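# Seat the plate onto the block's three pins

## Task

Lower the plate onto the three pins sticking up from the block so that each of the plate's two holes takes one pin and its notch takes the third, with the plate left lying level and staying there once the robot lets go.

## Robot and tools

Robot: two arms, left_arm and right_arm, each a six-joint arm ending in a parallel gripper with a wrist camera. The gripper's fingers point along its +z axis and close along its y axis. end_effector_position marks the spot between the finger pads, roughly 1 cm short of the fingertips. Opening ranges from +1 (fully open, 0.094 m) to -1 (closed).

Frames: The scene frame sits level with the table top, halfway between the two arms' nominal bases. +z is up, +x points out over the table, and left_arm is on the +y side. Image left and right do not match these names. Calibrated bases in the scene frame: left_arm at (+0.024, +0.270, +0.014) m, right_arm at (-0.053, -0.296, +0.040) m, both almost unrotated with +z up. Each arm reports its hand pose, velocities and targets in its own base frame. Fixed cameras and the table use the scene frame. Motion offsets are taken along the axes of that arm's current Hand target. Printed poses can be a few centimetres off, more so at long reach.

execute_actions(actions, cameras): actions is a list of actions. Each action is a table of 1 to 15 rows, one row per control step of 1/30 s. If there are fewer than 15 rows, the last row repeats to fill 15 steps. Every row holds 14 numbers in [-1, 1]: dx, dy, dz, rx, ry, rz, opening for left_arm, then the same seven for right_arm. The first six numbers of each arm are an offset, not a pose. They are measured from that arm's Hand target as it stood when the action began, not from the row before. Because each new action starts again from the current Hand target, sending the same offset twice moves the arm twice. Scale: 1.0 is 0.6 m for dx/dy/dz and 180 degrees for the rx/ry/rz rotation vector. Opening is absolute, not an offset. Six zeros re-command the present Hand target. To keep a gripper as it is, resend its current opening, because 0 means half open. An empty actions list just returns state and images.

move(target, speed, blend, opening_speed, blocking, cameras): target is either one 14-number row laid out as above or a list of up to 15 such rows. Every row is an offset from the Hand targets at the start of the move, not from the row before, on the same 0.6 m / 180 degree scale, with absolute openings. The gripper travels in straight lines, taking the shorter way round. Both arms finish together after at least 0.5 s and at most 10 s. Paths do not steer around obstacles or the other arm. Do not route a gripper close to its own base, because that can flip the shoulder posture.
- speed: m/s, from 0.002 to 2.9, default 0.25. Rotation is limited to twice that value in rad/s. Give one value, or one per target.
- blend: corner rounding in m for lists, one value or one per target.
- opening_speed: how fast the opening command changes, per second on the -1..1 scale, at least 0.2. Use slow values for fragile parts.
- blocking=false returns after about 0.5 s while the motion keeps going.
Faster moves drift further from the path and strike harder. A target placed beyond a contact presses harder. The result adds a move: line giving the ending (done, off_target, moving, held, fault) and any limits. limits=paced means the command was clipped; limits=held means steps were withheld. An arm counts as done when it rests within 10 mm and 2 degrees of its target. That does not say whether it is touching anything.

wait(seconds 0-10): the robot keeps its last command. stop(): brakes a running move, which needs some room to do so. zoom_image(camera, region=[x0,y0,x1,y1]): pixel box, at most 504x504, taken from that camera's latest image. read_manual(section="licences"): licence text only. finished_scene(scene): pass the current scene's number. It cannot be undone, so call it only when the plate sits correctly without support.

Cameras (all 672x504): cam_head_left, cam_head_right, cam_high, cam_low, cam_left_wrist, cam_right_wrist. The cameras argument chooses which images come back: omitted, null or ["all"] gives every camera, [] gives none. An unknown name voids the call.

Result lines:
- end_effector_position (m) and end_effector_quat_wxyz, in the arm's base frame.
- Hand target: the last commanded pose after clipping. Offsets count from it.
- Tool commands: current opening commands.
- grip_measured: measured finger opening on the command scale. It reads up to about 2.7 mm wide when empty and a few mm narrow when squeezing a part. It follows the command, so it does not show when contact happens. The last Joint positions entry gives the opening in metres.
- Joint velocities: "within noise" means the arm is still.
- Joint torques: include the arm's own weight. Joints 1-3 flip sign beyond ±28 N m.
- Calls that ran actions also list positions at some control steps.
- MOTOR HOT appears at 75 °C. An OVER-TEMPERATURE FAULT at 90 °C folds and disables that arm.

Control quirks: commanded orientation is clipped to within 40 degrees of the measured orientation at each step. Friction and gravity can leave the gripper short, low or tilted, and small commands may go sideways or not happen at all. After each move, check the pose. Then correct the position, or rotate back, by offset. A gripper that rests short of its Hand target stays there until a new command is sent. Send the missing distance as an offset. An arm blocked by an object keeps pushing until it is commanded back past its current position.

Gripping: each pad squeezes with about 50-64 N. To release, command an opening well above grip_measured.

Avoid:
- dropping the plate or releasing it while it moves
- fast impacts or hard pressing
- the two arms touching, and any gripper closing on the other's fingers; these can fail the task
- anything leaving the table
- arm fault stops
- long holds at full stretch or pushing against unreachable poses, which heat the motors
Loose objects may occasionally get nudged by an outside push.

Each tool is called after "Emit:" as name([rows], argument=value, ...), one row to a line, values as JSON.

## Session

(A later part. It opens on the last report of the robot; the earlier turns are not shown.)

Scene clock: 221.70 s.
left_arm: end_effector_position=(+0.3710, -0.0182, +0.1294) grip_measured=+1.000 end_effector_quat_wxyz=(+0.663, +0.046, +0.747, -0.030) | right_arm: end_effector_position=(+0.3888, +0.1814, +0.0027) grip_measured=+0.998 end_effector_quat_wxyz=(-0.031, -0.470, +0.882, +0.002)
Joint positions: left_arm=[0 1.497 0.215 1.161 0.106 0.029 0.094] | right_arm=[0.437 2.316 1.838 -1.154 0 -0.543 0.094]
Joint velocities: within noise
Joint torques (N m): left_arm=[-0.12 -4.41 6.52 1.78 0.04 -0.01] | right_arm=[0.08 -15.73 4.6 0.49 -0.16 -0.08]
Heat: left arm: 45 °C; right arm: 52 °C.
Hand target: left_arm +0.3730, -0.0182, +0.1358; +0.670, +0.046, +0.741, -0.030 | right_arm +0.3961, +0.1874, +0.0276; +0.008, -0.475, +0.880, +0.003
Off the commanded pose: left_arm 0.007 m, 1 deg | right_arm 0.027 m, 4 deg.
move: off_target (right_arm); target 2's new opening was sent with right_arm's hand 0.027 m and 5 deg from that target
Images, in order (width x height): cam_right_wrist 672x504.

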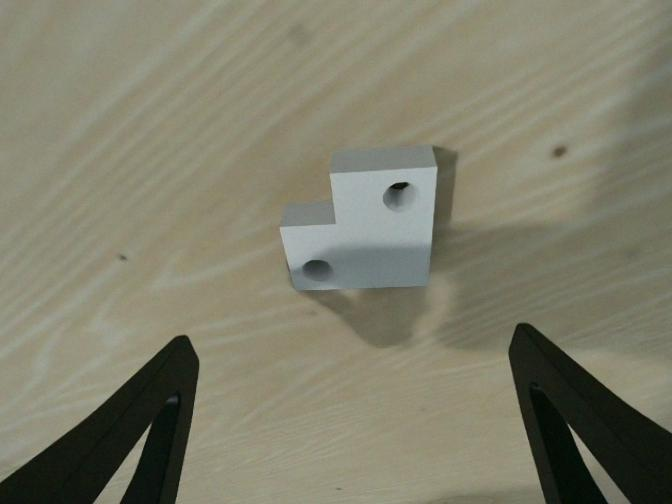

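Emit:
move(target=[0,0,0,0,0,0,1,-0.0068,0.0005,0.05,0,0,0,1], speed=0.12, cameras=["cam_right_wrist"])

Scene clock: 232.93 s.
left_arm: end_effector_position=(+0.3710, -0.0182, +0.1294) grip_measured=+1.000 end_effector_quat_wxyz=(+0.663, +0.046, +0.747, -0.030) | right_arm: end_effector_position=(+0.3958, +0.1860, -0.0083) grip_measured=+0.998 end_effector_quat_wxyz=(-0.008, -0.472, +0.882, +0.000)
Joint positions: left_arm=[0 1.497 0.215 1.161 0.106 0.029 0.094] | right_arm=[0.439 2.316 1.795 -1.066 0 -0.543 0.094]
Joint velocities: within noise
Joint torques (N m): left_arm=[-0.08 -4.37 6.57 1.76 0.04 -0.01] | right_arm=[0.38 -12.19 4.62 0.59 -0.14 -0.02]
Heat: left arm: 45 °C; right arm: 53 °C.
Hand target: left_arm +0.3730, -0.0182, +0.1358; +0.670, +0.046, +0.741, -0.030 | right_arm +0.3985, +0.1914, -0.0023; +0.008, -0.475, +0.880, +0.003
Off the commanded pose: left_arm 0.007 m, 1 deg | right_arm 0.008 m, 2 deg.
move: done
Images, in order (width x height): cam_right_wrist 672x504.

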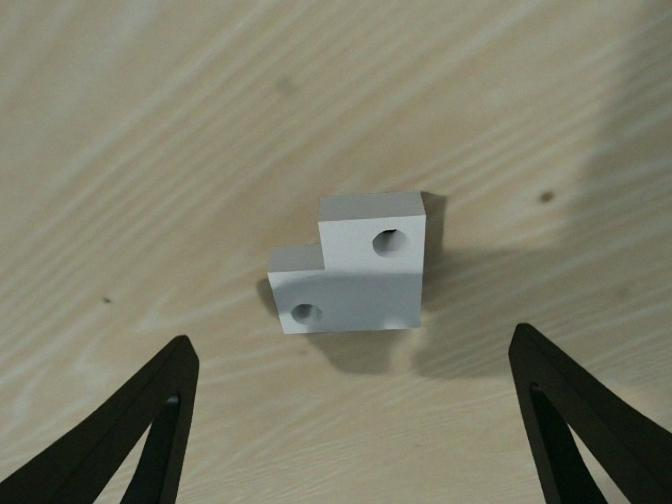

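Emit:
move(target=[0,0,0,0,0,0,1,0,0.002,0.028,0,0,-0.0085,1], speed=0.06, cameras=["cam_right_wrist"])

Scene clock: 242.23 s.
left_arm: end_effector_position=(+0.3710, -0.0182, +0.1294) grip_measured=+1.000 end_effector_quat_wxyz=(+0.663, +0.046, +0.747, -0.030) | right_arm: end_effector_position=(+0.3973, +0.1870, -0.0171) grip_measured=+0.998 end_effector_quat_wxyz=(+0.001, -0.480, +0.877, +0.000)
Joint positions: left_arm=[0 1.497 0.215 1.161 0.106 0.029 0.094] | right_arm=[0.44 2.316 1.758 -1.011 0 -0.561 0.094]
Joint velocities: within noise
Joint torques (N m): left_arm=[-0.13 -4.41 6.57 1.79 0.06 0] | right_arm=[0.46 -10.69 4.52 0.63 -0.14 -0.03]
Heat: left arm: 45 °C; right arm: 52 °C.
Hand target: left_arm +0.3730, -0.0182, +0.1358; +0.670, +0.046, +0.741, -0.030 | right_arm +0.3976, +0.1924, -0.0191; +0.008, -0.487, +0.874, +0.003
Off the commanded pose: left_arm 0.007 m, 1 deg | right_arm 0.006 m, 1 deg.
move: done
Images, in order (width x height): cam_right_wrist 672x504.

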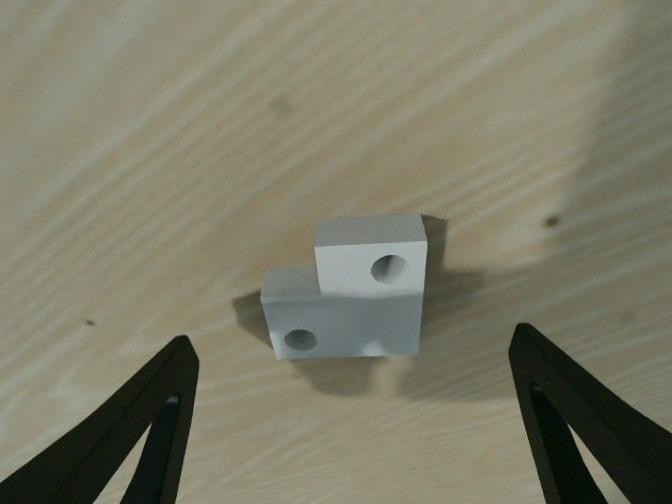

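Emit:
move(target=[0,0,0,0,0,0,1,0,0.004,0.014,0,0,0,1], speed=0.06, cameras=[])

Emit:
move(target=[0,0,0,0,0,0,1,0,0,0,0,0,0,-0.25], opening_speed=0.5, cameras=["cam_right_wrist","cam_low"])

Scene clock: 249.43 s.
left_arm: end_effector_position=(+0.3710, -0.0182, +0.1294) grip_measured=+1.000 end_effector_quat_wxyz=(+0.663, +0.046, +0.747, -0.030) | right_arm: end_effector_position=(+0.3957, +0.1896, -0.0228) grip_measured=+0.998 end_effector_quat_wxyz=(+0.004, -0.483, +0.876, +0.000)
Joint positions: left_arm=[0 1.497 0.215 1.161 0.106 0.029 0.094] | right_arm=[0.447 2.316 1.735 -0.981 0 -0.561 0.094]
Joint velocities: within noise
Joint torques (N m): left_arm=[-0.16 -4.37 6.49 1.77 0.04 -0.01] | right_arm=[0.43 -10.02 4.57 0.68 -0.13 -0.01]
Heat: left arm: 45 °C; right arm: 51 °C.
Hand target: left_arm +0.3730, -0.0182, +0.1358; +0.670, +0.046, +0.741, -0.030 | right_arm +0.3956, +0.1937, -0.0275; +0.008, -0.487, +0.874, +0.003
Off the commanded pose: left_arm 0.007 m, 1 deg | right_arm 0.006 m, 1 deg.
move: done
No camera images: "cameras" was empty.

Scene clock: 252.13 s.
left_arm: end_effector_position=(+0.3710, -0.0182, +0.1294) grip_measured=+1.000 end_effector_quat_wxyz=(+0.663, +0.046, +0.747, -0.030) | right_arm: end_effector_position=(+0.3959, +0.1897, -0.0228) grip_measured=-0.065 end_effector_quat_wxyz=(+0.005, -0.483, +0.876, +0.000)
Joint positions: left_arm=[0 1.497 0.215 1.161 0.106 0.029 0.094] | right_arm=[0.447 2.316 1.735 -0.98 0 -0.561 0.044]
Joint velocities: within noise
Joint torques (N m): left_arm=[-0.06 -4.34 6.58 1.78 0.05 -0.02] | right_arm=[0.38 -10.14 4.55 0.66 -0.14 0.01]
Heat: left arm: 45 °C; right arm: 51 °C.
Hand target: left_arm +0.3730, -0.0182, +0.1358; +0.670, +0.046, +0.741, -0.030 | right_arm +0.3955, +0.1937, -0.0275; +0.008, -0.487, +0.874, +0.003
Off the commanded pose: left_arm 0.007 m, 1 deg | right_arm 0.006 m, 1 deg.
move: done
Images, in order (width x height): cam_low 672x504, cam_right_wrist 672x504.

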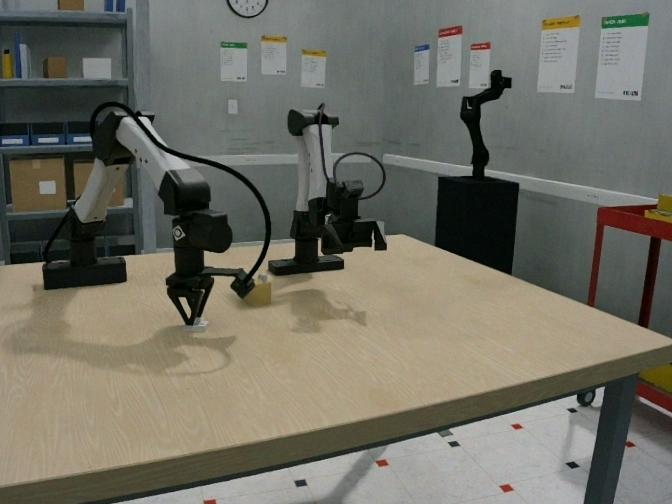

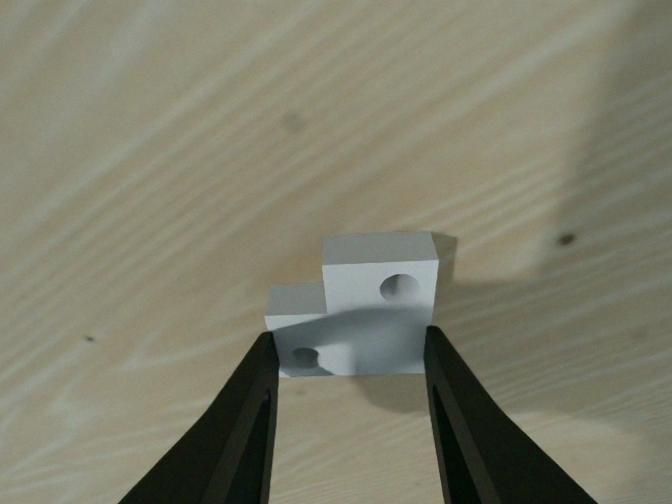

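Emit:
move([
  [0,0,0,0,0,0,1,0,0,0,0,0,0,0.1],
  [0,0,0,0,0,0,1,0,0,0.012,0,0,0,0.1],
], speed=0.05, cameras=[])

Emit:
move(target=[0,0,0,0,0,0,1,0,0,0,0,0,0,-0.25], opening_speed=0.5, cameras=["cam_right_wrist"])

Emit:
zoom_image(camera="cam_right_wrist", region=[230, 220, 470, 400])

Scene clock: 261.90 s.
left_arm: end_effector_position=(+0.3710, -0.0182, +0.1294) grip_measured=+1.000 end_effector_quat_wxyz=(+0.663, +0.046, +0.747, -0.030) | right_arm: end_effector_position=(+0.3971, +0.1903, -0.0255) grip_measured=+0.098 end_effector_quat_wxyz=(+0.009, -0.483, +0.876, +0.000)
Joint positions: left_arm=[0 1.497 0.215 1.161 0.106 0.029 0.094] | right_arm=[0.447 2.316 1.723 -0.959 0 -0.561 0.052]
Joint velocities: within noise
Joint torques (N m): left_arm=[-0.08 -4.46 6.52 1.79 0.04 0] | right_arm=[0.38 -9.26 4.63 0.71 -0.14 -0.02]
Heat: left arm: 46 °C; right arm: 50 °C.
Hand target: left_arm +0.3730, -0.0182, +0.1358; +0.670, +0.046, +0.741, -0.030 | right_arm +0.3957, +0.1939, -0.0347; +0.008, -0.487, +0.874, +0.003
Off the commanded pose: left_arm 0.007 m, 1 deg | right_arm 0.010 m, 1 deg.
move: done
No camera images: "cameras" was empty.

Scene clock: 262.80 s.
left_arm: end_effector_position=(+0.3710, -0.0182, +0.1294) grip_measured=+1.000 end_effector_quat_wxyz=(+0.663, +0.046, +0.747, -0.030) | right_arm: end_effector_position=(+0.3971, +0.1903, -0.0255) grip_measured=-0.034 end_effector_quat_wxyz=(+0.009, -0.483, +0.876, +0.000)
Joint positions: left_arm=[0 1.497 0.215 1.161 0.106 0.029 0.094] | right_arm=[0.447 2.316 1.723 -0.959 0 -0.561 0.045]
Joint velocities: within noise
Joint torques (N m): left_arm=[-0.01 -4.37 6.49 1.76 0.06 -0.02] | right_arm=[0.49 -9.31 4.53 0.69 -0.13 0.02]
Heat: left arm: 46 °C; right arm: 50 °C.
Hand target: left_arm +0.3730, -0.0182, +0.1358; +0.670, +0.046, +0.741, -0.030 | right_arm +0.3957, +0.1939, -0.0347; +0.008, -0.487, +0.874, +0.003
Off the commanded pose: left_arm 0.007 m, 1 deg | right_arm 0.010 m, 1 deg.
move: done
Images, in order (width x height): cam_right_wrist 672x504.

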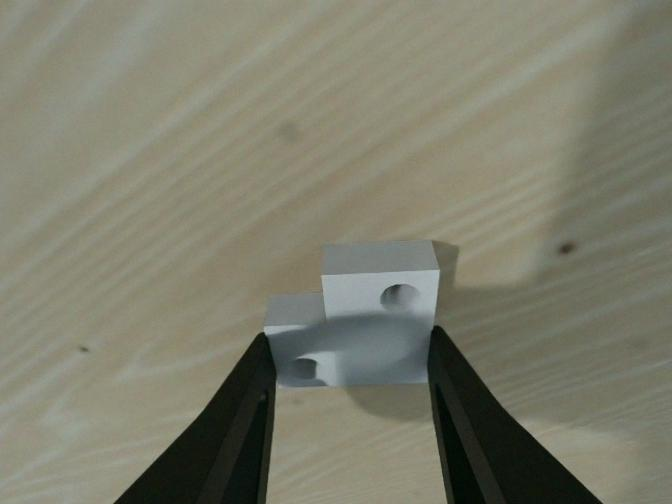

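Scaled by 2.100 from the camera's 672x504 image, which has a finer 960x720 frame.

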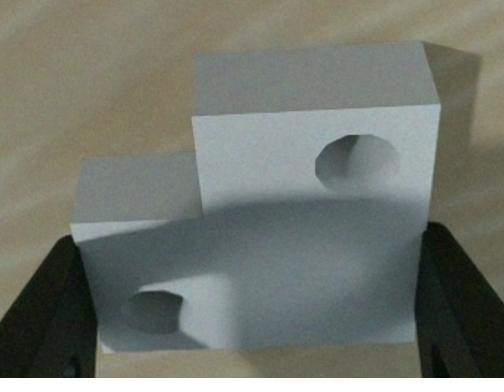

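Emit:
move([
  [0,0,0,0,0,0,1,0,0,-0.25,0,0,0,-0.25],
  [0,0,0,0,0,0,1,-0.1305,0.2963,-0.25,0,0,0.309,-0.25],
], speed=0.3, blend=0.03)

Emit:
zoom_image(camera="cam_right_wrist", region=[180, 120, 500, 440])

Scene clock: 293.83 s.
left_arm: end_effector_position=(+0.3710, -0.0182, +0.1294) grip_measured=+1.000 end_effector_quat_wxyz=(+0.663, +0.046, +0.747, -0.030) | right_arm: end_effector_position=(+0.2803, +0.3493, +0.1119) grip_measured=-0.034 end_effector_quat_wxyz=(+0.002, -0.029, +1.000, +0.002)
Joint positions: left_arm=[0 1.497 0.215 1.161 0.106 0.029 0.094] | right_arm=[0.894 2.317 2.278 -1.526 0 0.836 0.045]
Joint velocities: within noise
Joint torques (N m): left_arm=[-0.13 -4.37 6.57 1.78 0.04 0.01] | right_arm=[-0.49 -9.62 8.54 0.3 -0.03 0.09]
Heat: left arm: 46 °C; right arm: 48 °C.
Hand target: left_arm +0.3730, -0.0182, +0.1358; +0.670, +0.046, +0.741, -0.030 | right_arm +0.2840, +0.3520, +0.1162; +0.006, -0.023, +1.000, +0.007
Off the commanded pose: left_arm 0.007 m, 1 deg | right_arm 0.006 m, 1 deg.
move: done

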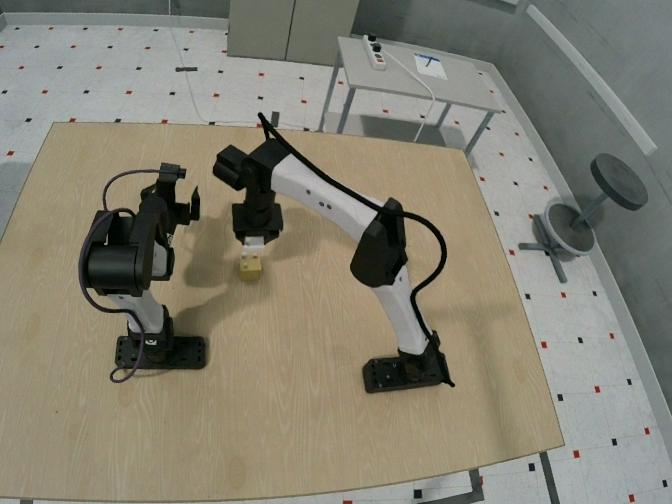

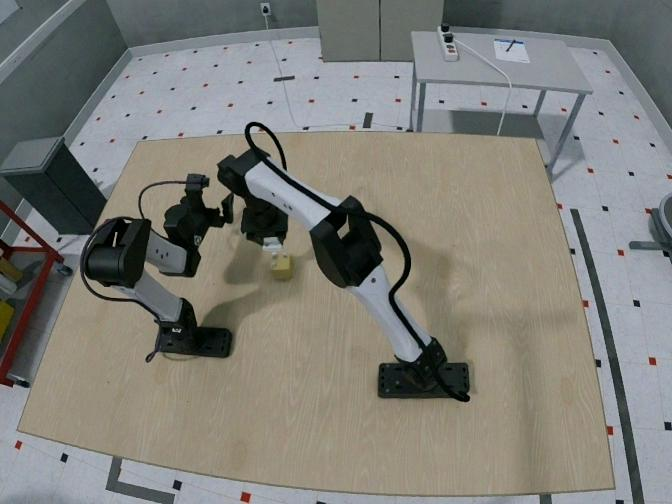

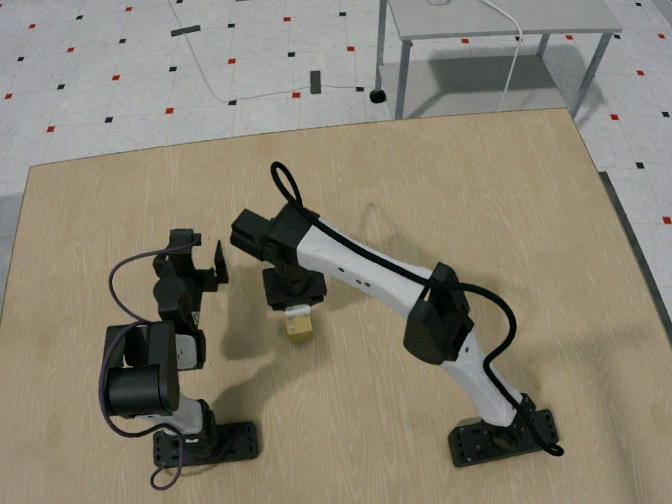

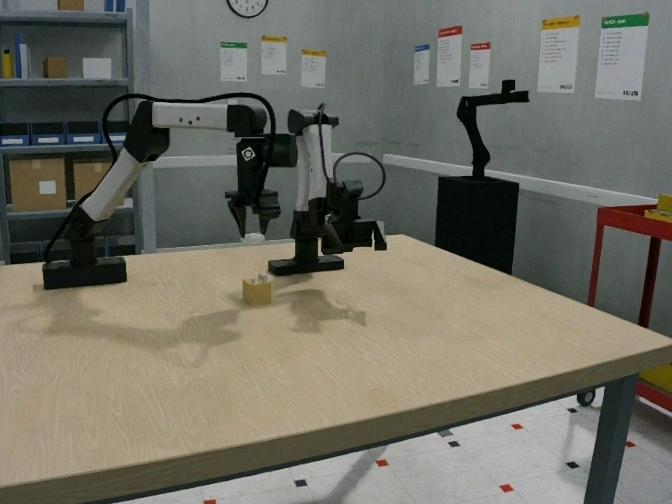

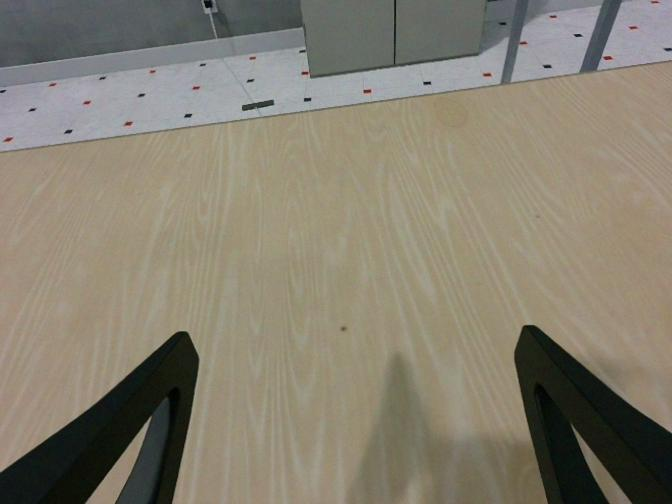

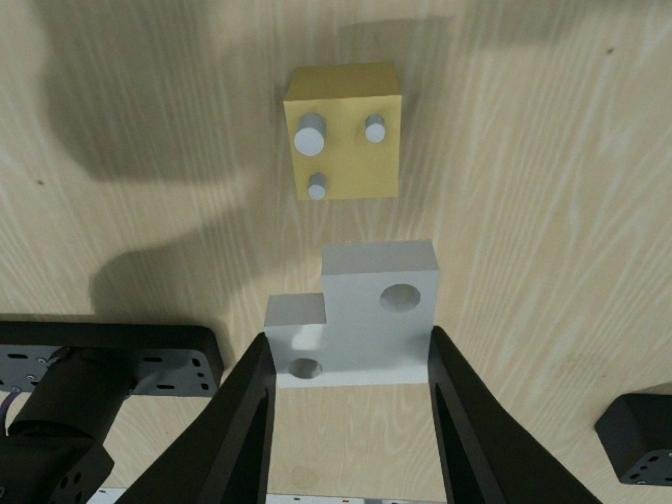

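Scaled by 1.575 from the camera's 672x504 image, which has a finer 960x720 frame.

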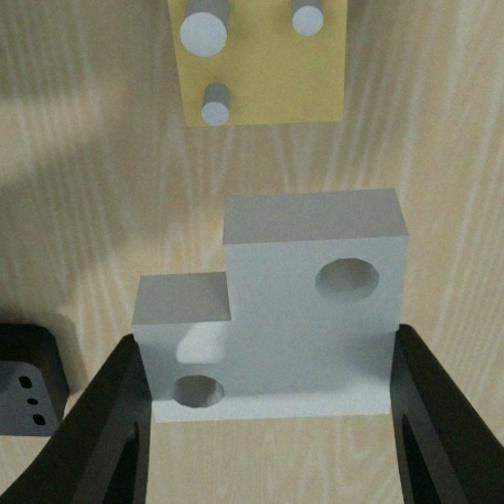

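Emit:
move(target=[0,0,0,0,0,0,1,0,0,0.095,0,0,0,-0.25], speed=0.12, cameras=["cam_right_wrist","cam_low"])

Emit:
zoom_image(camera="cam_right_wrist", region=[180, 120, 500, 440])

Emit:
zoom_image(camera="cam_low", region=[190, 190, 330, 310])

Scene clock: 319.90 s.
left_arm: end_effector_position=(+0.3710, -0.0182, +0.1294) grip_measured=+1.000 end_effector_quat_wxyz=(+0.663, +0.046, +0.747, -0.030) | right_arm: end_effector_position=(+0.2817, +0.3510, +0.0563) grip_measured=-0.034 end_effector_quat_wxyz=(-0.002, -0.029, +1.000, -0.002)
Joint positions: left_arm=[0 1.497 0.215 1.161 0.106 0.029 0.094] | right_arm=[0.894 2.317 2.057 -1.316 0 0.837 0.045]
Joint velocities: within noise
Joint torques (N m): left_arm=[-0.13 -4.38 6.54 1.8 0.05 -0.02] | right_arm=[-0.47 -11.71 4.85 0.59 -0.01 0.1]
Heat: left arm: 46 °C; right arm: 48 °C.
Hand target: left_arm +0.3730, -0.0182, +0.1358; +0.670, +0.046, +0.741, -0.030 | right_arm +0.2847, +0.3528, +0.0592; +0.006, -0.023, +1.000, +0.007
Off the commanded pose: left_arm 0.007 m, 1 deg | right_arm 0.005 m, 1 deg.
move: done
Images, in order (width x height): cam_low 672x504, cam_right_wrist 672x504.

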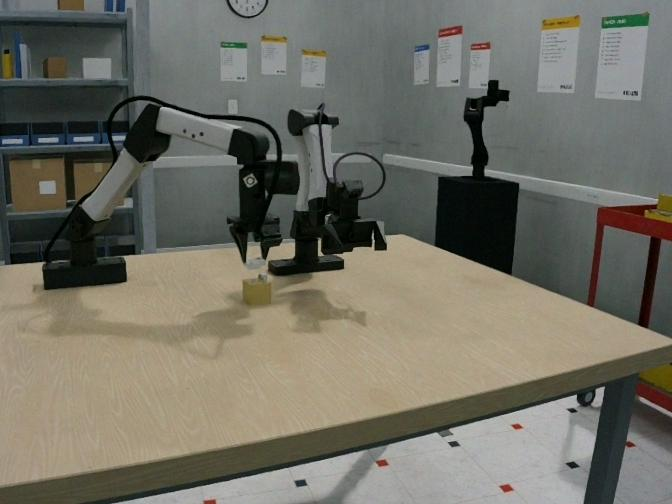

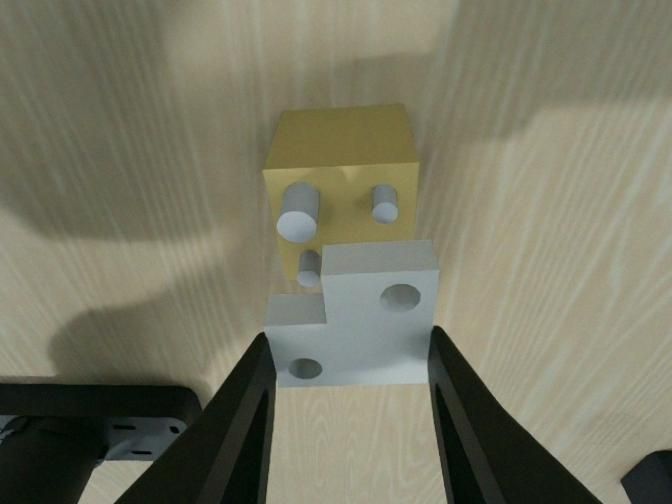

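Scaled by 1.575 from the camera's 672x504 image, which has a finer 960x720 frame.

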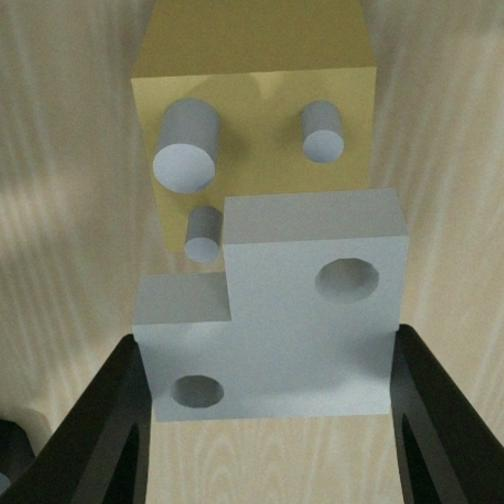

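Scaled by 3.600 from the camera's 672x504 image, which has a finer 960x720 frame.

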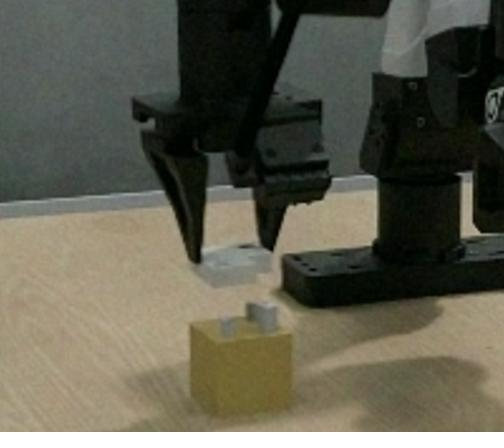

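Emit:
move(target=[0,0,0,0,0,0,1,0.0058,0.0012,0.021,0,-0.0025,0.0094,-0.25], speed=0.08, cameras=["cam_right_wrist","cam_low"])

Emit:
zoom_image(camera="cam_right_wrist", region=[180, 120, 500, 440])

Emit:
zoom_image(camera="cam_low", region=[210, 220, 310, 310])

Scene clock: 362.37 s.
left_arm: end_effector_position=(+0.3710, -0.0182, +0.1294) grip_measured=+1.000 end_effector_quat_wxyz=(+0.663, +0.046, +0.747, -0.030) | right_arm: end_effector_position=(+0.2801, +0.3490, +0.0390) grip_measured=-0.034 end_effector_quat_wxyz=(-0.004, -0.010, +1.000, -0.004)
Joint positions: left_arm=[0 1.497 0.215 1.161 0.106 0.029 0.094] | right_arm=[0.894 2.317 1.988 -1.253 0 0.875 0.045]
Joint velocities: within noise
Joint torques (N m): left_arm=[-0.16 -4.41 6.48 1.77 0.07 -0.01] | right_arm=[0.46 -12.52 4.7 0.57 0.07 0.12]
Heat: left arm: 47 °C; right arm: 51 °C.
Hand target: left_arm +0.3730, -0.0182, +0.1358; +0.670, +0.046, +0.741, -0.030 | right_arm +0.2813, +0.3535, +0.0466; +0.009, -0.008, +1.000, +0.007
Off the commanded pose: left_arm 0.007 m, 1 deg | right_arm 0.009 m, 2 deg.
move: done
Images, in order (width x height): cam_low 672x504, cam_right_wrist 672x504.

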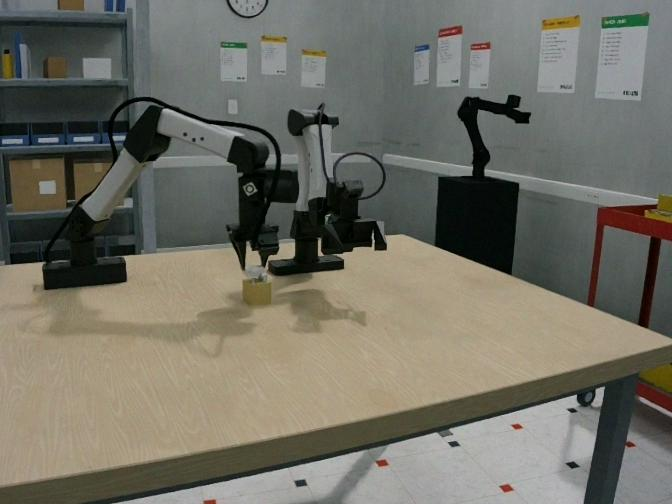

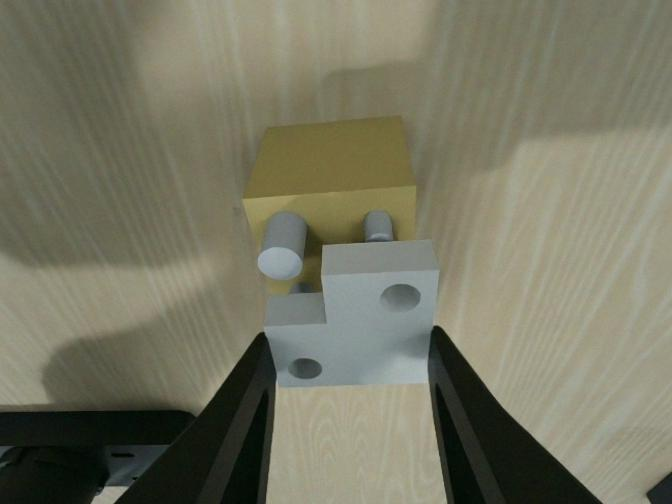

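Scaled by 1.575 from the camera's 672x504 image, which has a finer 960x720 frame.

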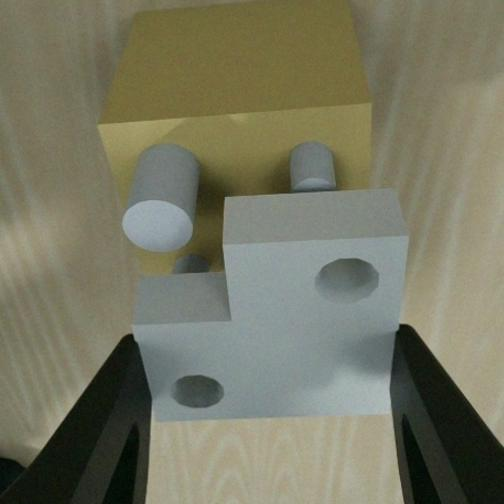

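Scaled by 5.040 from the camera's 672x504 image, which has a finer 960x720 frame.

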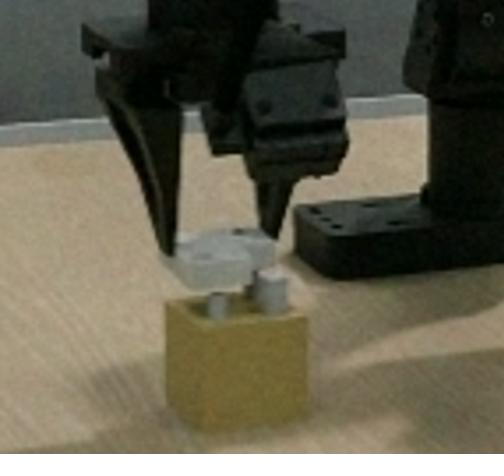

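Emit:
move(target=[0,0,0,0,0,0,1,0.0042,0.0043,-0.006,0,-0.0076,-0.004,-0.25], speed=0.08, cameras=["cam_right_wrist"])

Emit:
zoom_image(camera="cam_right_wrist", region=[180, 120, 500, 440])

Scene clock: 390.27 s.
left_arm: end_effector_position=(+0.3710, -0.0182, +0.1294) grip_measured=+1.000 end_effector_quat_wxyz=(+0.663, +0.046, +0.747, -0.030) | right_arm: end_effector_position=(+0.2740, +0.3521, +0.0353) grip_measured=-0.034 end_effector_quat_wxyz=(-0.003, -0.017, +1.000, -0.008)
Joint positions: left_arm=[0 1.497 0.215 1.161 0.106 0.029 0.094] | right_arm=[0.911 2.317 1.973 -1.243 0.005 0.878 0.045]
Joint velocities: within noise
Joint torques (N m): left_arm=[-0.13 -4.36 6.48 1.77 0.06 -0.01] | right_arm=[0.17 -13.94 4.77 0.56 0.18 0.09]
Heat: left arm: 47 °C; right arm: 54 °C.
Hand target: left_arm +0.3730, -0.0182, +0.1358; +0.670, +0.046, +0.741, -0.030 | right_arm +0.2787, +0.3559, +0.0502; +0.021, -0.014, +1.000, +0.007
Off the commanded pose: left_arm 0.007 m, 1 deg | right_arm 0.016 m, 3 deg.
move: off_target (right_arm)
Images, in order (width x height): cam_right_wrist 672x504.

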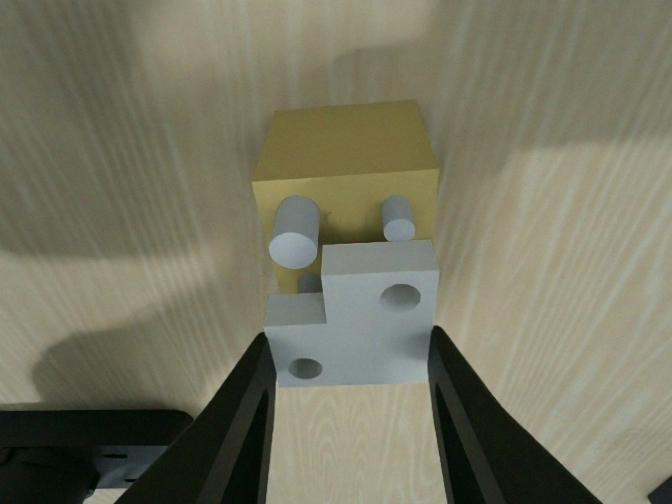

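Scaled by 1.575 from the camera's 672x504 image, which has a finer 960x720 frame.

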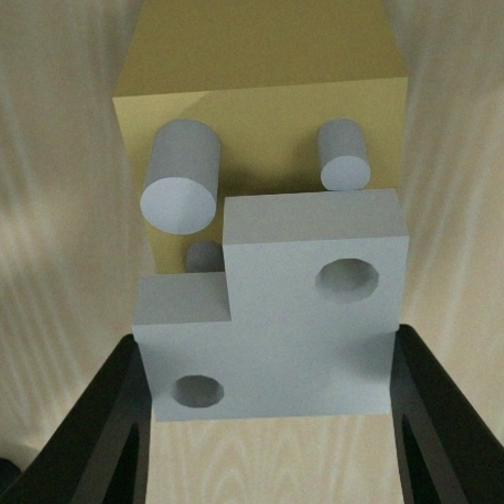

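Emit:
move(target=[0,0,0,0,0,0,1,-0.0032,-0.0017,-0.058,0.006,0.007,0,-0.25], speed=0.12, cameras=[])

Emit:
move(target=[0,0,0,0,0,0,1,0,0,0.045,0,0,0,-0.25], speed=0.1, cameras=["cam_right_wrist"])

Scene clock: 440.93 s.
left_arm: end_effector_position=(+0.3710, -0.0182, +0.1294) grip_measured=+1.000 end_effector_quat_wxyz=(+0.663, +0.046, +0.747, -0.030) | right_arm: end_effector_position=(+0.2733, +0.3512, +0.0704) grip_measured=-0.034 end_effector_quat_wxyz=(-0.006, -0.016, +1.000, -0.012)
Joint positions: left_arm=[0 1.497 0.215 1.161 0.106 0.029 0.094] | right_arm=[0.911 2.317 2.112 -1.392 0.005 0.879 0.045]
Joint velocities: within noise
Joint torques (N m): left_arm=[-0.14 -4.49 6.58 1.77 0.04 0] | right_arm=[-0.32 -11.73 8.58 0.2 0.12 0.07]
Heat: left arm: 48 °C; right arm: 59 °C.
Hand target: left_arm +0.3730, -0.0182, +0.1358; +0.670, +0.046, +0.741, -0.030 | right_arm +0.2792, +0.3544, +0.0849; +0.011, -0.014, +1.000, -0.003
Off the commanded pose: left_arm 0.007 m, 1 deg | right_arm 0.016 m, 2 deg.
move: off_target (right_arm)
No camera images: "cameras" was empty.

Scene clock: 442.03 s.
left_arm: end_effector_position=(+0.3710, -0.0182, +0.1294) grip_measured=+1.000 end_effector_quat_wxyz=(+0.663, +0.046, +0.747, -0.030) | right_arm: end_effector_position=(+0.2751, +0.3536, +0.0555) grip_measured=-0.034 end_effector_quat_wxyz=(-0.002, -0.016, +1.000, -0.007)
Joint positions: left_arm=[0 1.497 0.215 1.161 0.106 0.029 0.094] | right_arm=[0.911 2.317 2.054 -1.321 0.005 0.879 0.045]
Joint velocities: within noise
Joint torques (N m): left_arm=[-0.02 -4.3 6.54 1.75 0.06 0.01] | right_arm=[-0.35 -11.54 4.71 0.58 0.15 0.06]
Heat: left arm: 48 °C; right arm: 59 °C.
Hand target: left_arm +0.3730, -0.0182, +0.1358; +0.670, +0.046, +0.741, -0.030 | right_arm +0.2797, +0.3543, +0.0580; +0.011, -0.014, +1.000, -0.003
Off the commanded pose: left_arm 0.007 m, 1 deg | right_arm 0.005 m, 2 deg.
move: done
Images, in order (width x height): cam_right_wrist 672x504.

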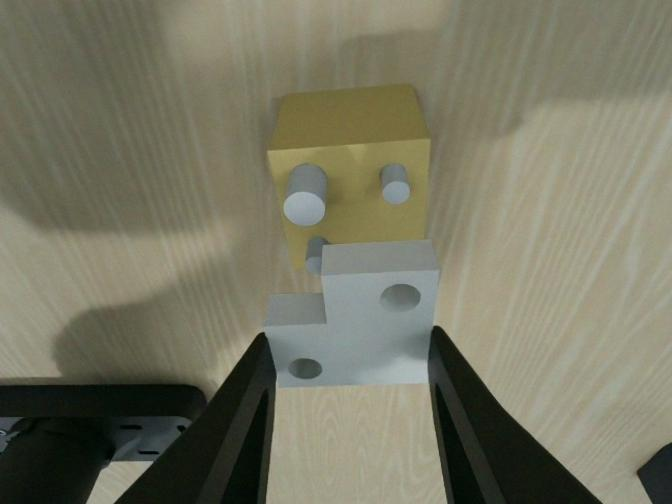

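Emit:
move(target=[0,0,0,0,0,0,1,-0.0045,-0.0055,0.008,0,-0.0065,0,-0.25], speed=0.08, cameras=[])

Scene clock: 452.83 s.
left_arm: end_effector_position=(+0.3710, -0.0182, +0.1294) grip_measured=+1.000 end_effector_quat_wxyz=(+0.663, +0.046, +0.747, -0.030) | right_arm: end_effector_position=(+0.2755, +0.3508, +0.0428) grip_measured=-0.034 end_effector_quat_wxyz=(+0.000, -0.016, +1.000, -0.013)
Joint positions: left_arm=[0 1.497 0.215 1.161 0.106 0.029 0.094] | right_arm=[0.911 2.317 2.003 -1.276 0.017 0.879 0.045]
Joint velocities: within noise
Joint torques (N m): left_arm=[-0.02 -4.41 6.56 1.77 0.07 0] | right_arm=[-0.76 -13.11 4.78 0.56 0.17 0.03]
Heat: left arm: 48 °C; right arm: 58 °C.
Hand target: left_arm +0.3730, -0.0182, +0.1358; +0.670, +0.046, +0.741, -0.030 | right_arm +0.2826, +0.3510, +0.0532; +0.021, -0.014, +1.000, -0.003
Off the commanded pose: left_arm 0.007 m, 1 deg | right_arm 0.013 m, 3 deg.
move: off_target (right_arm)
No camera images: "cameras" was empty.

Emit:
move([
  [0,0,0,0,0,0,1,0,0,-0.05,0,0,0,-0.25],
  [0,0,0,0,0,0,1,0.0553,0.0827,-0.1228,-0.0021,0.0057,0,-0.25],
  [0,0,0,0,0,0,1,-0.0013,0.0048,-0.0613,-0.0021,0.0057,0,-0.25],
  [0,0,0,0,0,0,1,0.0007,0.0052,-0.0113,-0.0021,0.0057,0,-0.25],
], speed=0.12, blend=[0.015,0.005,0.015,0], cameras=["cam_right_wrist"])

Emit:
zoom_image(camera="cam_right_wrist", region=[180, 120, 500, 440])

Scene clock: 487.17 s.
left_arm: end_effector_position=(+0.3710, -0.0182, +0.1294) grip_measured=+1.000 end_effector_quat_wxyz=(+0.663, +0.046, +0.747, -0.030) | right_arm: end_effector_position=(+0.2719, +0.3421, +0.0333) grip_measured=-0.034 end_effector_quat_wxyz=(-0.023, -0.012, +0.999, -0.043)
Joint positions: left_arm=[0 1.497 0.215 1.161 0.106 0.029 0.094] | right_arm=[0.906 2.369 2.051 -1.349 0.018 0.884 0.045]
Joint velocities: within noise
Joint torques (N m): left_arm=[-0.02 -4.31 6.61 1.76 0.04 0] | right_arm=[-0.34 -16.29 4.85 0.68 0.03 -0.06]
Heat: left arm: 48 °C; right arm: 60 °C.
Hand target: left_arm +0.3730, -0.0182, +0.1358; +0.670, +0.046, +0.741, -0.030 | right_arm +0.2818, +0.3542, +0.0601; +0.012, -0.014, +1.000, +0.001
Off the commanded pose: left_arm 0.007 m, 1 deg | right_arm 0.031 m, 6 deg.
move: off_target (right_arm)
Images, in order (width x height): cam_right_wrist 672x504.

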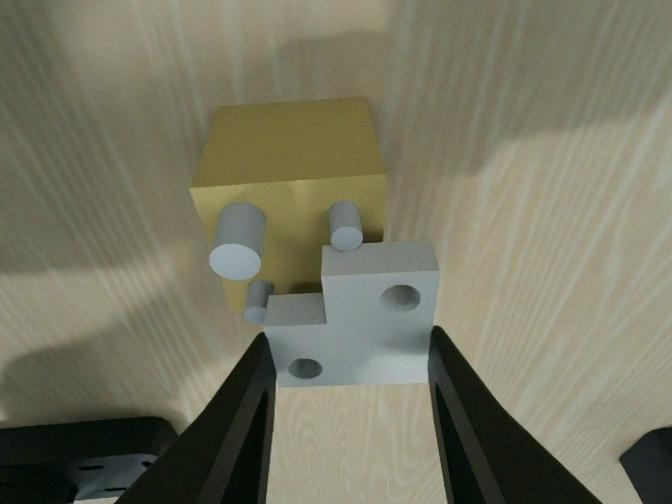

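Scaled by 1.575 from the camera's 672x504 image, which has a finer 960x720 frame.

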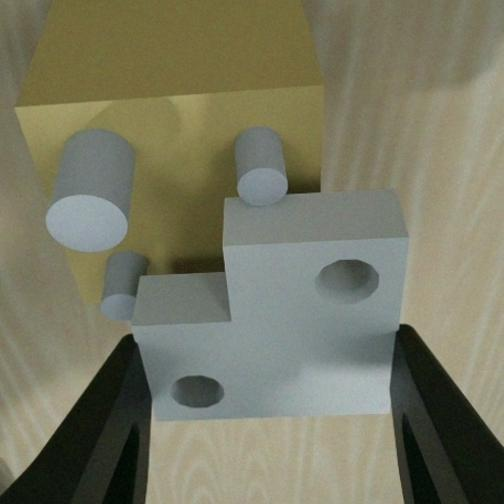

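Emit:
move([
  [0,0,0,0,0,0,1,-0.0023,0,-0.1,0,0,0,-0.25],
  [0,0,0,0,0,0,1,0.068,-0.0815,-0.15,0,0,0,-0.25],
  [0,0,0,0,0,0,1,-0.0012,0,-0.05,0,0,0,-0.25],
  [0,0,0,0,0,0,1,0,0,0,0,0,0,-0.25],
], speed=0.12, blend=[0.015,0.005,0.015,0], cameras=["cam_right_wrist"])

Emit:
zoom_image(camera="cam_right_wrist", region=[180, 120, 500, 440])

Scene clock: 512.93 s.
left_arm: end_effector_position=(+0.3710, -0.0182, +0.1294) grip_measured=+1.000 end_effector_quat_wxyz=(+0.663, +0.046, +0.747, -0.030) | right_arm: end_effector_position=(+0.2798, +0.3521, +0.0650) grip_measured=-0.034 end_effector_quat_wxyz=(+0.010, -0.012, +1.000, -0.002)
Joint positions: left_arm=[0 1.497 0.215 1.161 0.106 0.029 0.094] | right_arm=[0.906 2.296 2.055 -1.32 0.018 0.882 0.045]
Joint velocities: within noise
Joint torques (N m): left_arm=[-0.18 -4.4 6.52 1.79 0.07 -0.01] | right_arm=[-0.29 -10.04 4.89 0.61 0.01 -0.02]
Heat: left arm: 48 °C; right arm: 74 °C. Fold the right arm in close to its base, or ease its load, before you think long.
Hand target: left_arm +0.3730, -0.0182, +0.1358; +0.670, +0.046, +0.741, -0.030 | right_arm +0.2818, +0.3542, +0.0600; +0.012, -0.014, +1.000, +0.001
Off the commanded pose: left_arm 0.007 m, 1 deg | right_arm 0.006 m, 0 deg.
MOTOR HOT: joint 2 (shoulder) of the right arm reports 74 °C; the controller's stop level is 90 °C. To cool a motor, set the load down, stop pushing, or move to a pose that needs little force.
move: done
Images, in order (width x height): cam_right_wrist 672x504.

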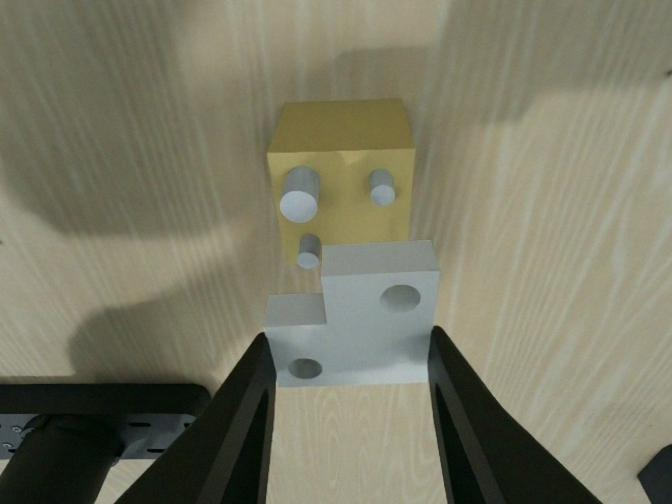

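Scaled by 1.575 from the camera's 672x504 image, which has a finer 960x720 frame.

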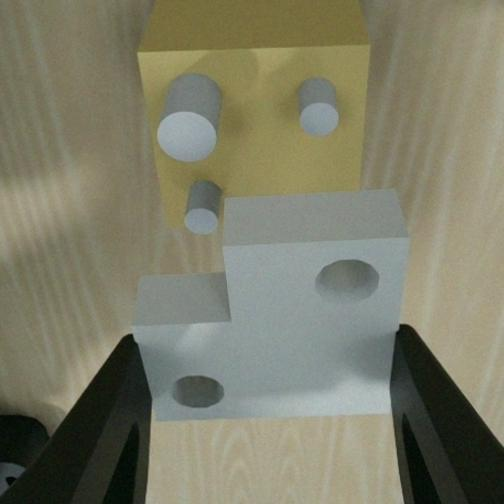

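Emit:
move([
  [0,0,0,0,0,0,1,-0.0023,0,-0.1,0,0,0,-0.25],
  [0,0,0,0,0,0,1,0.185,-0.238,-0.22,0,0,0,-0.25],
], speed=0.2, blend=0.02, cameras=["cam_high"])

Scene clock: 522.53 s.
left_arm: end_effector_position=(+0.3710, -0.0182, +0.1294) grip_measured=+1.000 end_effector_quat_wxyz=(+0.663, +0.046, +0.747, -0.030) | right_arm: end_effector_position=(+0.1748, +0.2142, +0.1858) grip_measured=-0.034 end_effector_quat_wxyz=(+0.012, -0.014, +1.000, +0.001)
Joint positions: left_arm=[0 1.497 0.215 1.161 0.106 0.029 0.094] | right_arm=[0.897 1.594 1.571 -1.531 0.018 0.87 0.045]
Joint velocities: within noise
Joint torques (N m): left_arm=[-0.12 -4.34 6.46 1.75 0.06 0] | right_arm=[-0.69 -6.98 4.66 0.3 0.02 -0.07]
Heat: left arm: 48 °C; right arm: 69 °C.
Hand target: left_arm +0.3730, -0.0182, +0.1358; +0.670, +0.046, +0.741, -0.030 | right_arm +0.1718, +0.2080, +0.1892; +0.012, -0.014, +1.000, +0.001
Off the commanded pose: left_arm 0.007 m, 1 deg | right_arm 0.008 m, 0 deg.
MOTOR HOT: cleared for the motors of the right arm.
move: done
Images, in order (width x height): cam_high 672x504.

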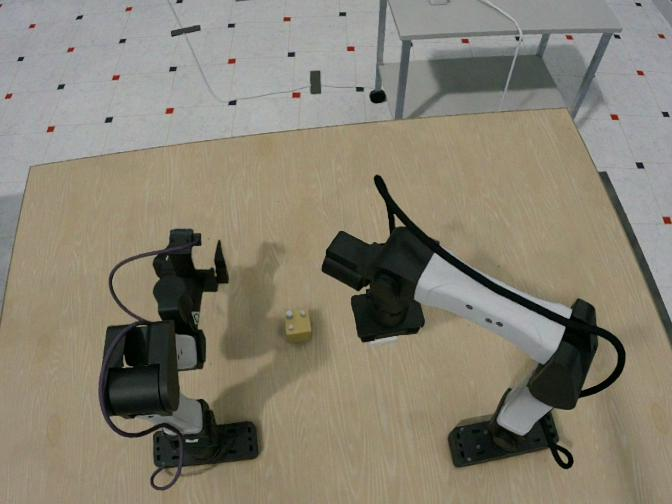

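Emit:
move([
  [0,0,0,0,0,0,1,-0.1845,0.24,0.188,0,0,0.0128,-0.25],
  [0,0,0,0,0,0,1,-0.1828,0.24,0.2547,0,0,0.0128,-0.25],
], speed=0.12, blend=[0.015,0], cameras=["cam_right_wrist","cam_low"])

Emit:
zoom_image(camera="cam_right_wrist", region=[180, 120, 500, 440])

Emit:
zoom_image(camera="cam_low", region=[220, 230, 300, 310])

Scene clock: 567.00 s.
left_arm: end_effector_position=(+0.3710, -0.0182, +0.1294) grip_measured=+1.000 end_effector_quat_wxyz=(+0.663, +0.046, +0.747, -0.030) | right_arm: end_effector_position=(+0.2813, +0.3515, +0.0440) grip_measured=-0.034 end_effector_quat_wxyz=(+0.010, +0.004, +1.000, -0.002)
Joint positions: left_arm=[0 1.497 0.215 1.161 0.106 0.029 0.094] | right_arm=[0.903 2.303 1.984 -1.243 0.018 0.911 0.045]
Joint velocities: within noise
Joint torques (N m): left_arm=[-0.05 -4.44 6.49 1.78 0.04 0] | right_arm=[0.4 -10.17 4.93 0.64 0.01 0.1]
Heat: left arm: 49 °C; right arm: 54 °C.
Hand target: left_arm +0.3730, -0.0182, +0.1358; +0.670, +0.046, +0.741, -0.030 | right_arm +0.2809, +0.3555, +0.0392; +0.012, +0.006, +1.000, +0.001
Off the commanded pose: left_arm 0.007 m, 1 deg | right_arm 0.006 m, 0 deg.
move: done
Images, in order (width x height): cam_low 672x504, cam_right_wrist 672x504.

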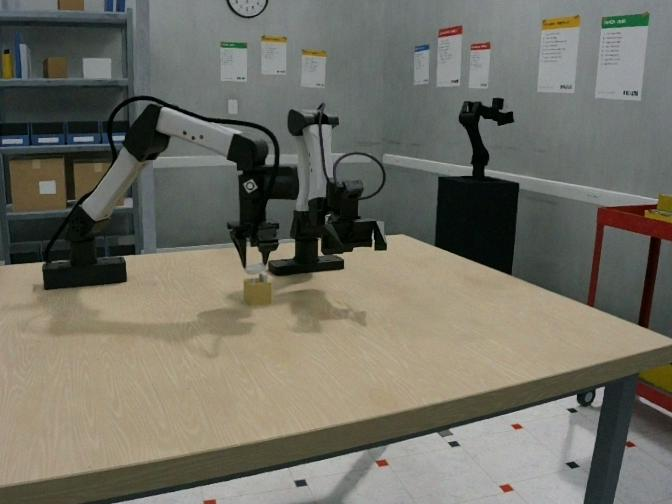

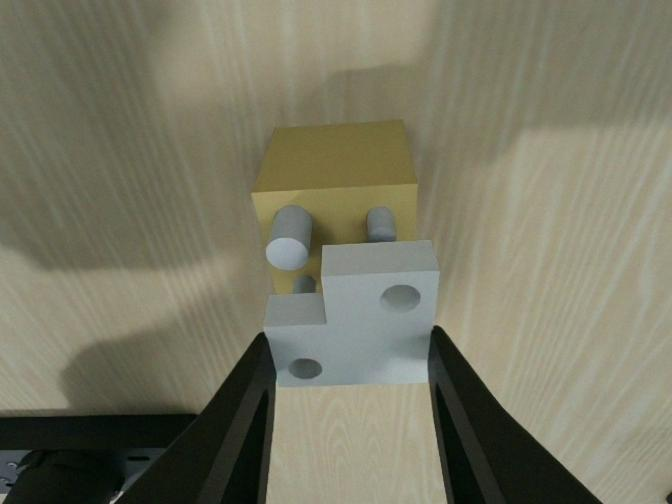

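Scaled by 1.575 from the camera's 672x504 image, which has a finer 960x720 frame.

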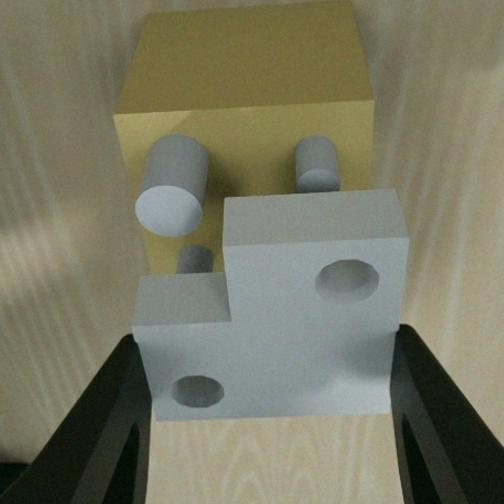

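Scaled by 6.300 from the camera's 672x504 image, which has a finer 960x720 frame.

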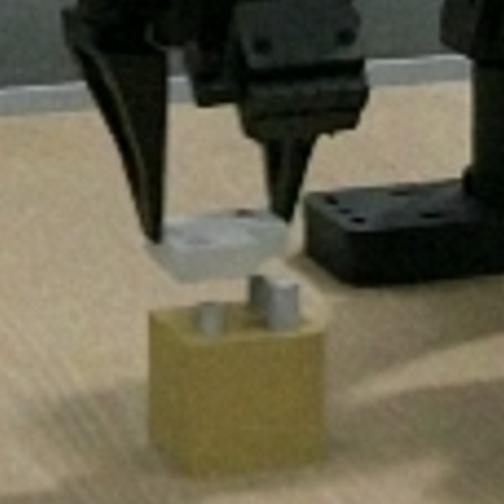

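Emit:
move([
  [0,0,0,0,0,0,1,-0.036,-0.028,0,0,0,0,-0.25],
  [0,0,0,0,0,0,1,0.0035,0.0032,0,0,0,0,-0.25],
], speed=0.08, cameras=["cam_right_wrist"])

Emit:
zoom_image(camera="cam_right_wrist", region=[180, 120, 500, 440])

Scene clock: 604.80 s.
left_arm: end_effector_position=(+0.3710, -0.0182, +0.1294) grip_measured=+1.000 end_effector_quat_wxyz=(+0.663, +0.046, +0.747, -0.030) | right_arm: end_effector_position=(+0.2760, +0.3559, +0.0440) grip_measured=-0.034 end_effector_quat_wxyz=(+0.010, -0.001, +1.000, -0.002)
Joint positions: left_arm=[0 1.497 0.215 1.161 0.106 0.029 0.094] | right_arm=[0.918 2.303 1.984 -1.242 0.018 0.916 0.045]
Joint velocities: within noise
Joint torques (N m): left_arm=[-0.16 -4.42 6.43 1.77 0.04 0.02] | right_arm=[-0.61 -10.07 5.18 0.63 0.03 0.11]
Heat: left arm: 49 °C; right arm: 57 °C.
Hand target: left_arm +0.3730, -0.0182, +0.1358; +0.670, +0.046, +0.741, -0.030 | right_arm +0.2789, +0.3574, +0.0391; +0.012, +0.006, +1.000, +0.001
Off the commanded pose: left_arm 0.007 m, 1 deg | right_arm 0.006 m, 1 deg.
move: done
Images, in order (width x height): cam_right_wrist 672x504.

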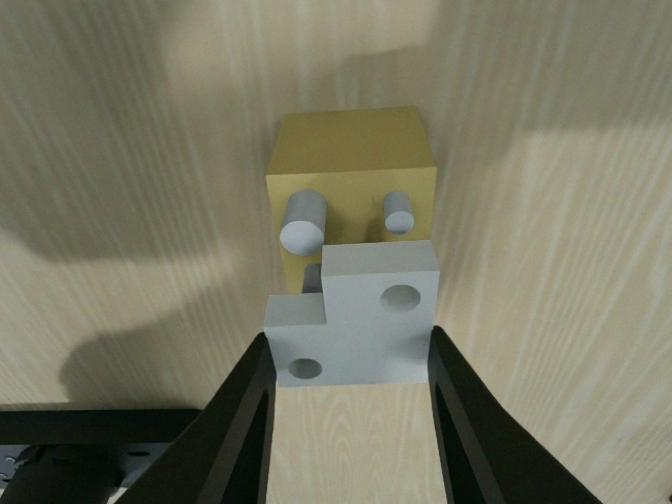

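Scaled by 1.575 from the camera's 672x504 image, which has a finer 960x720 frame.

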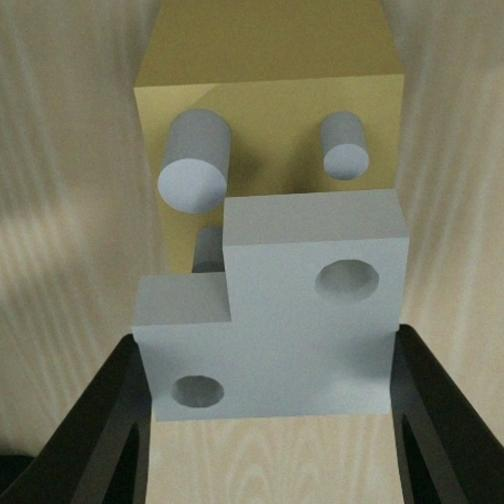

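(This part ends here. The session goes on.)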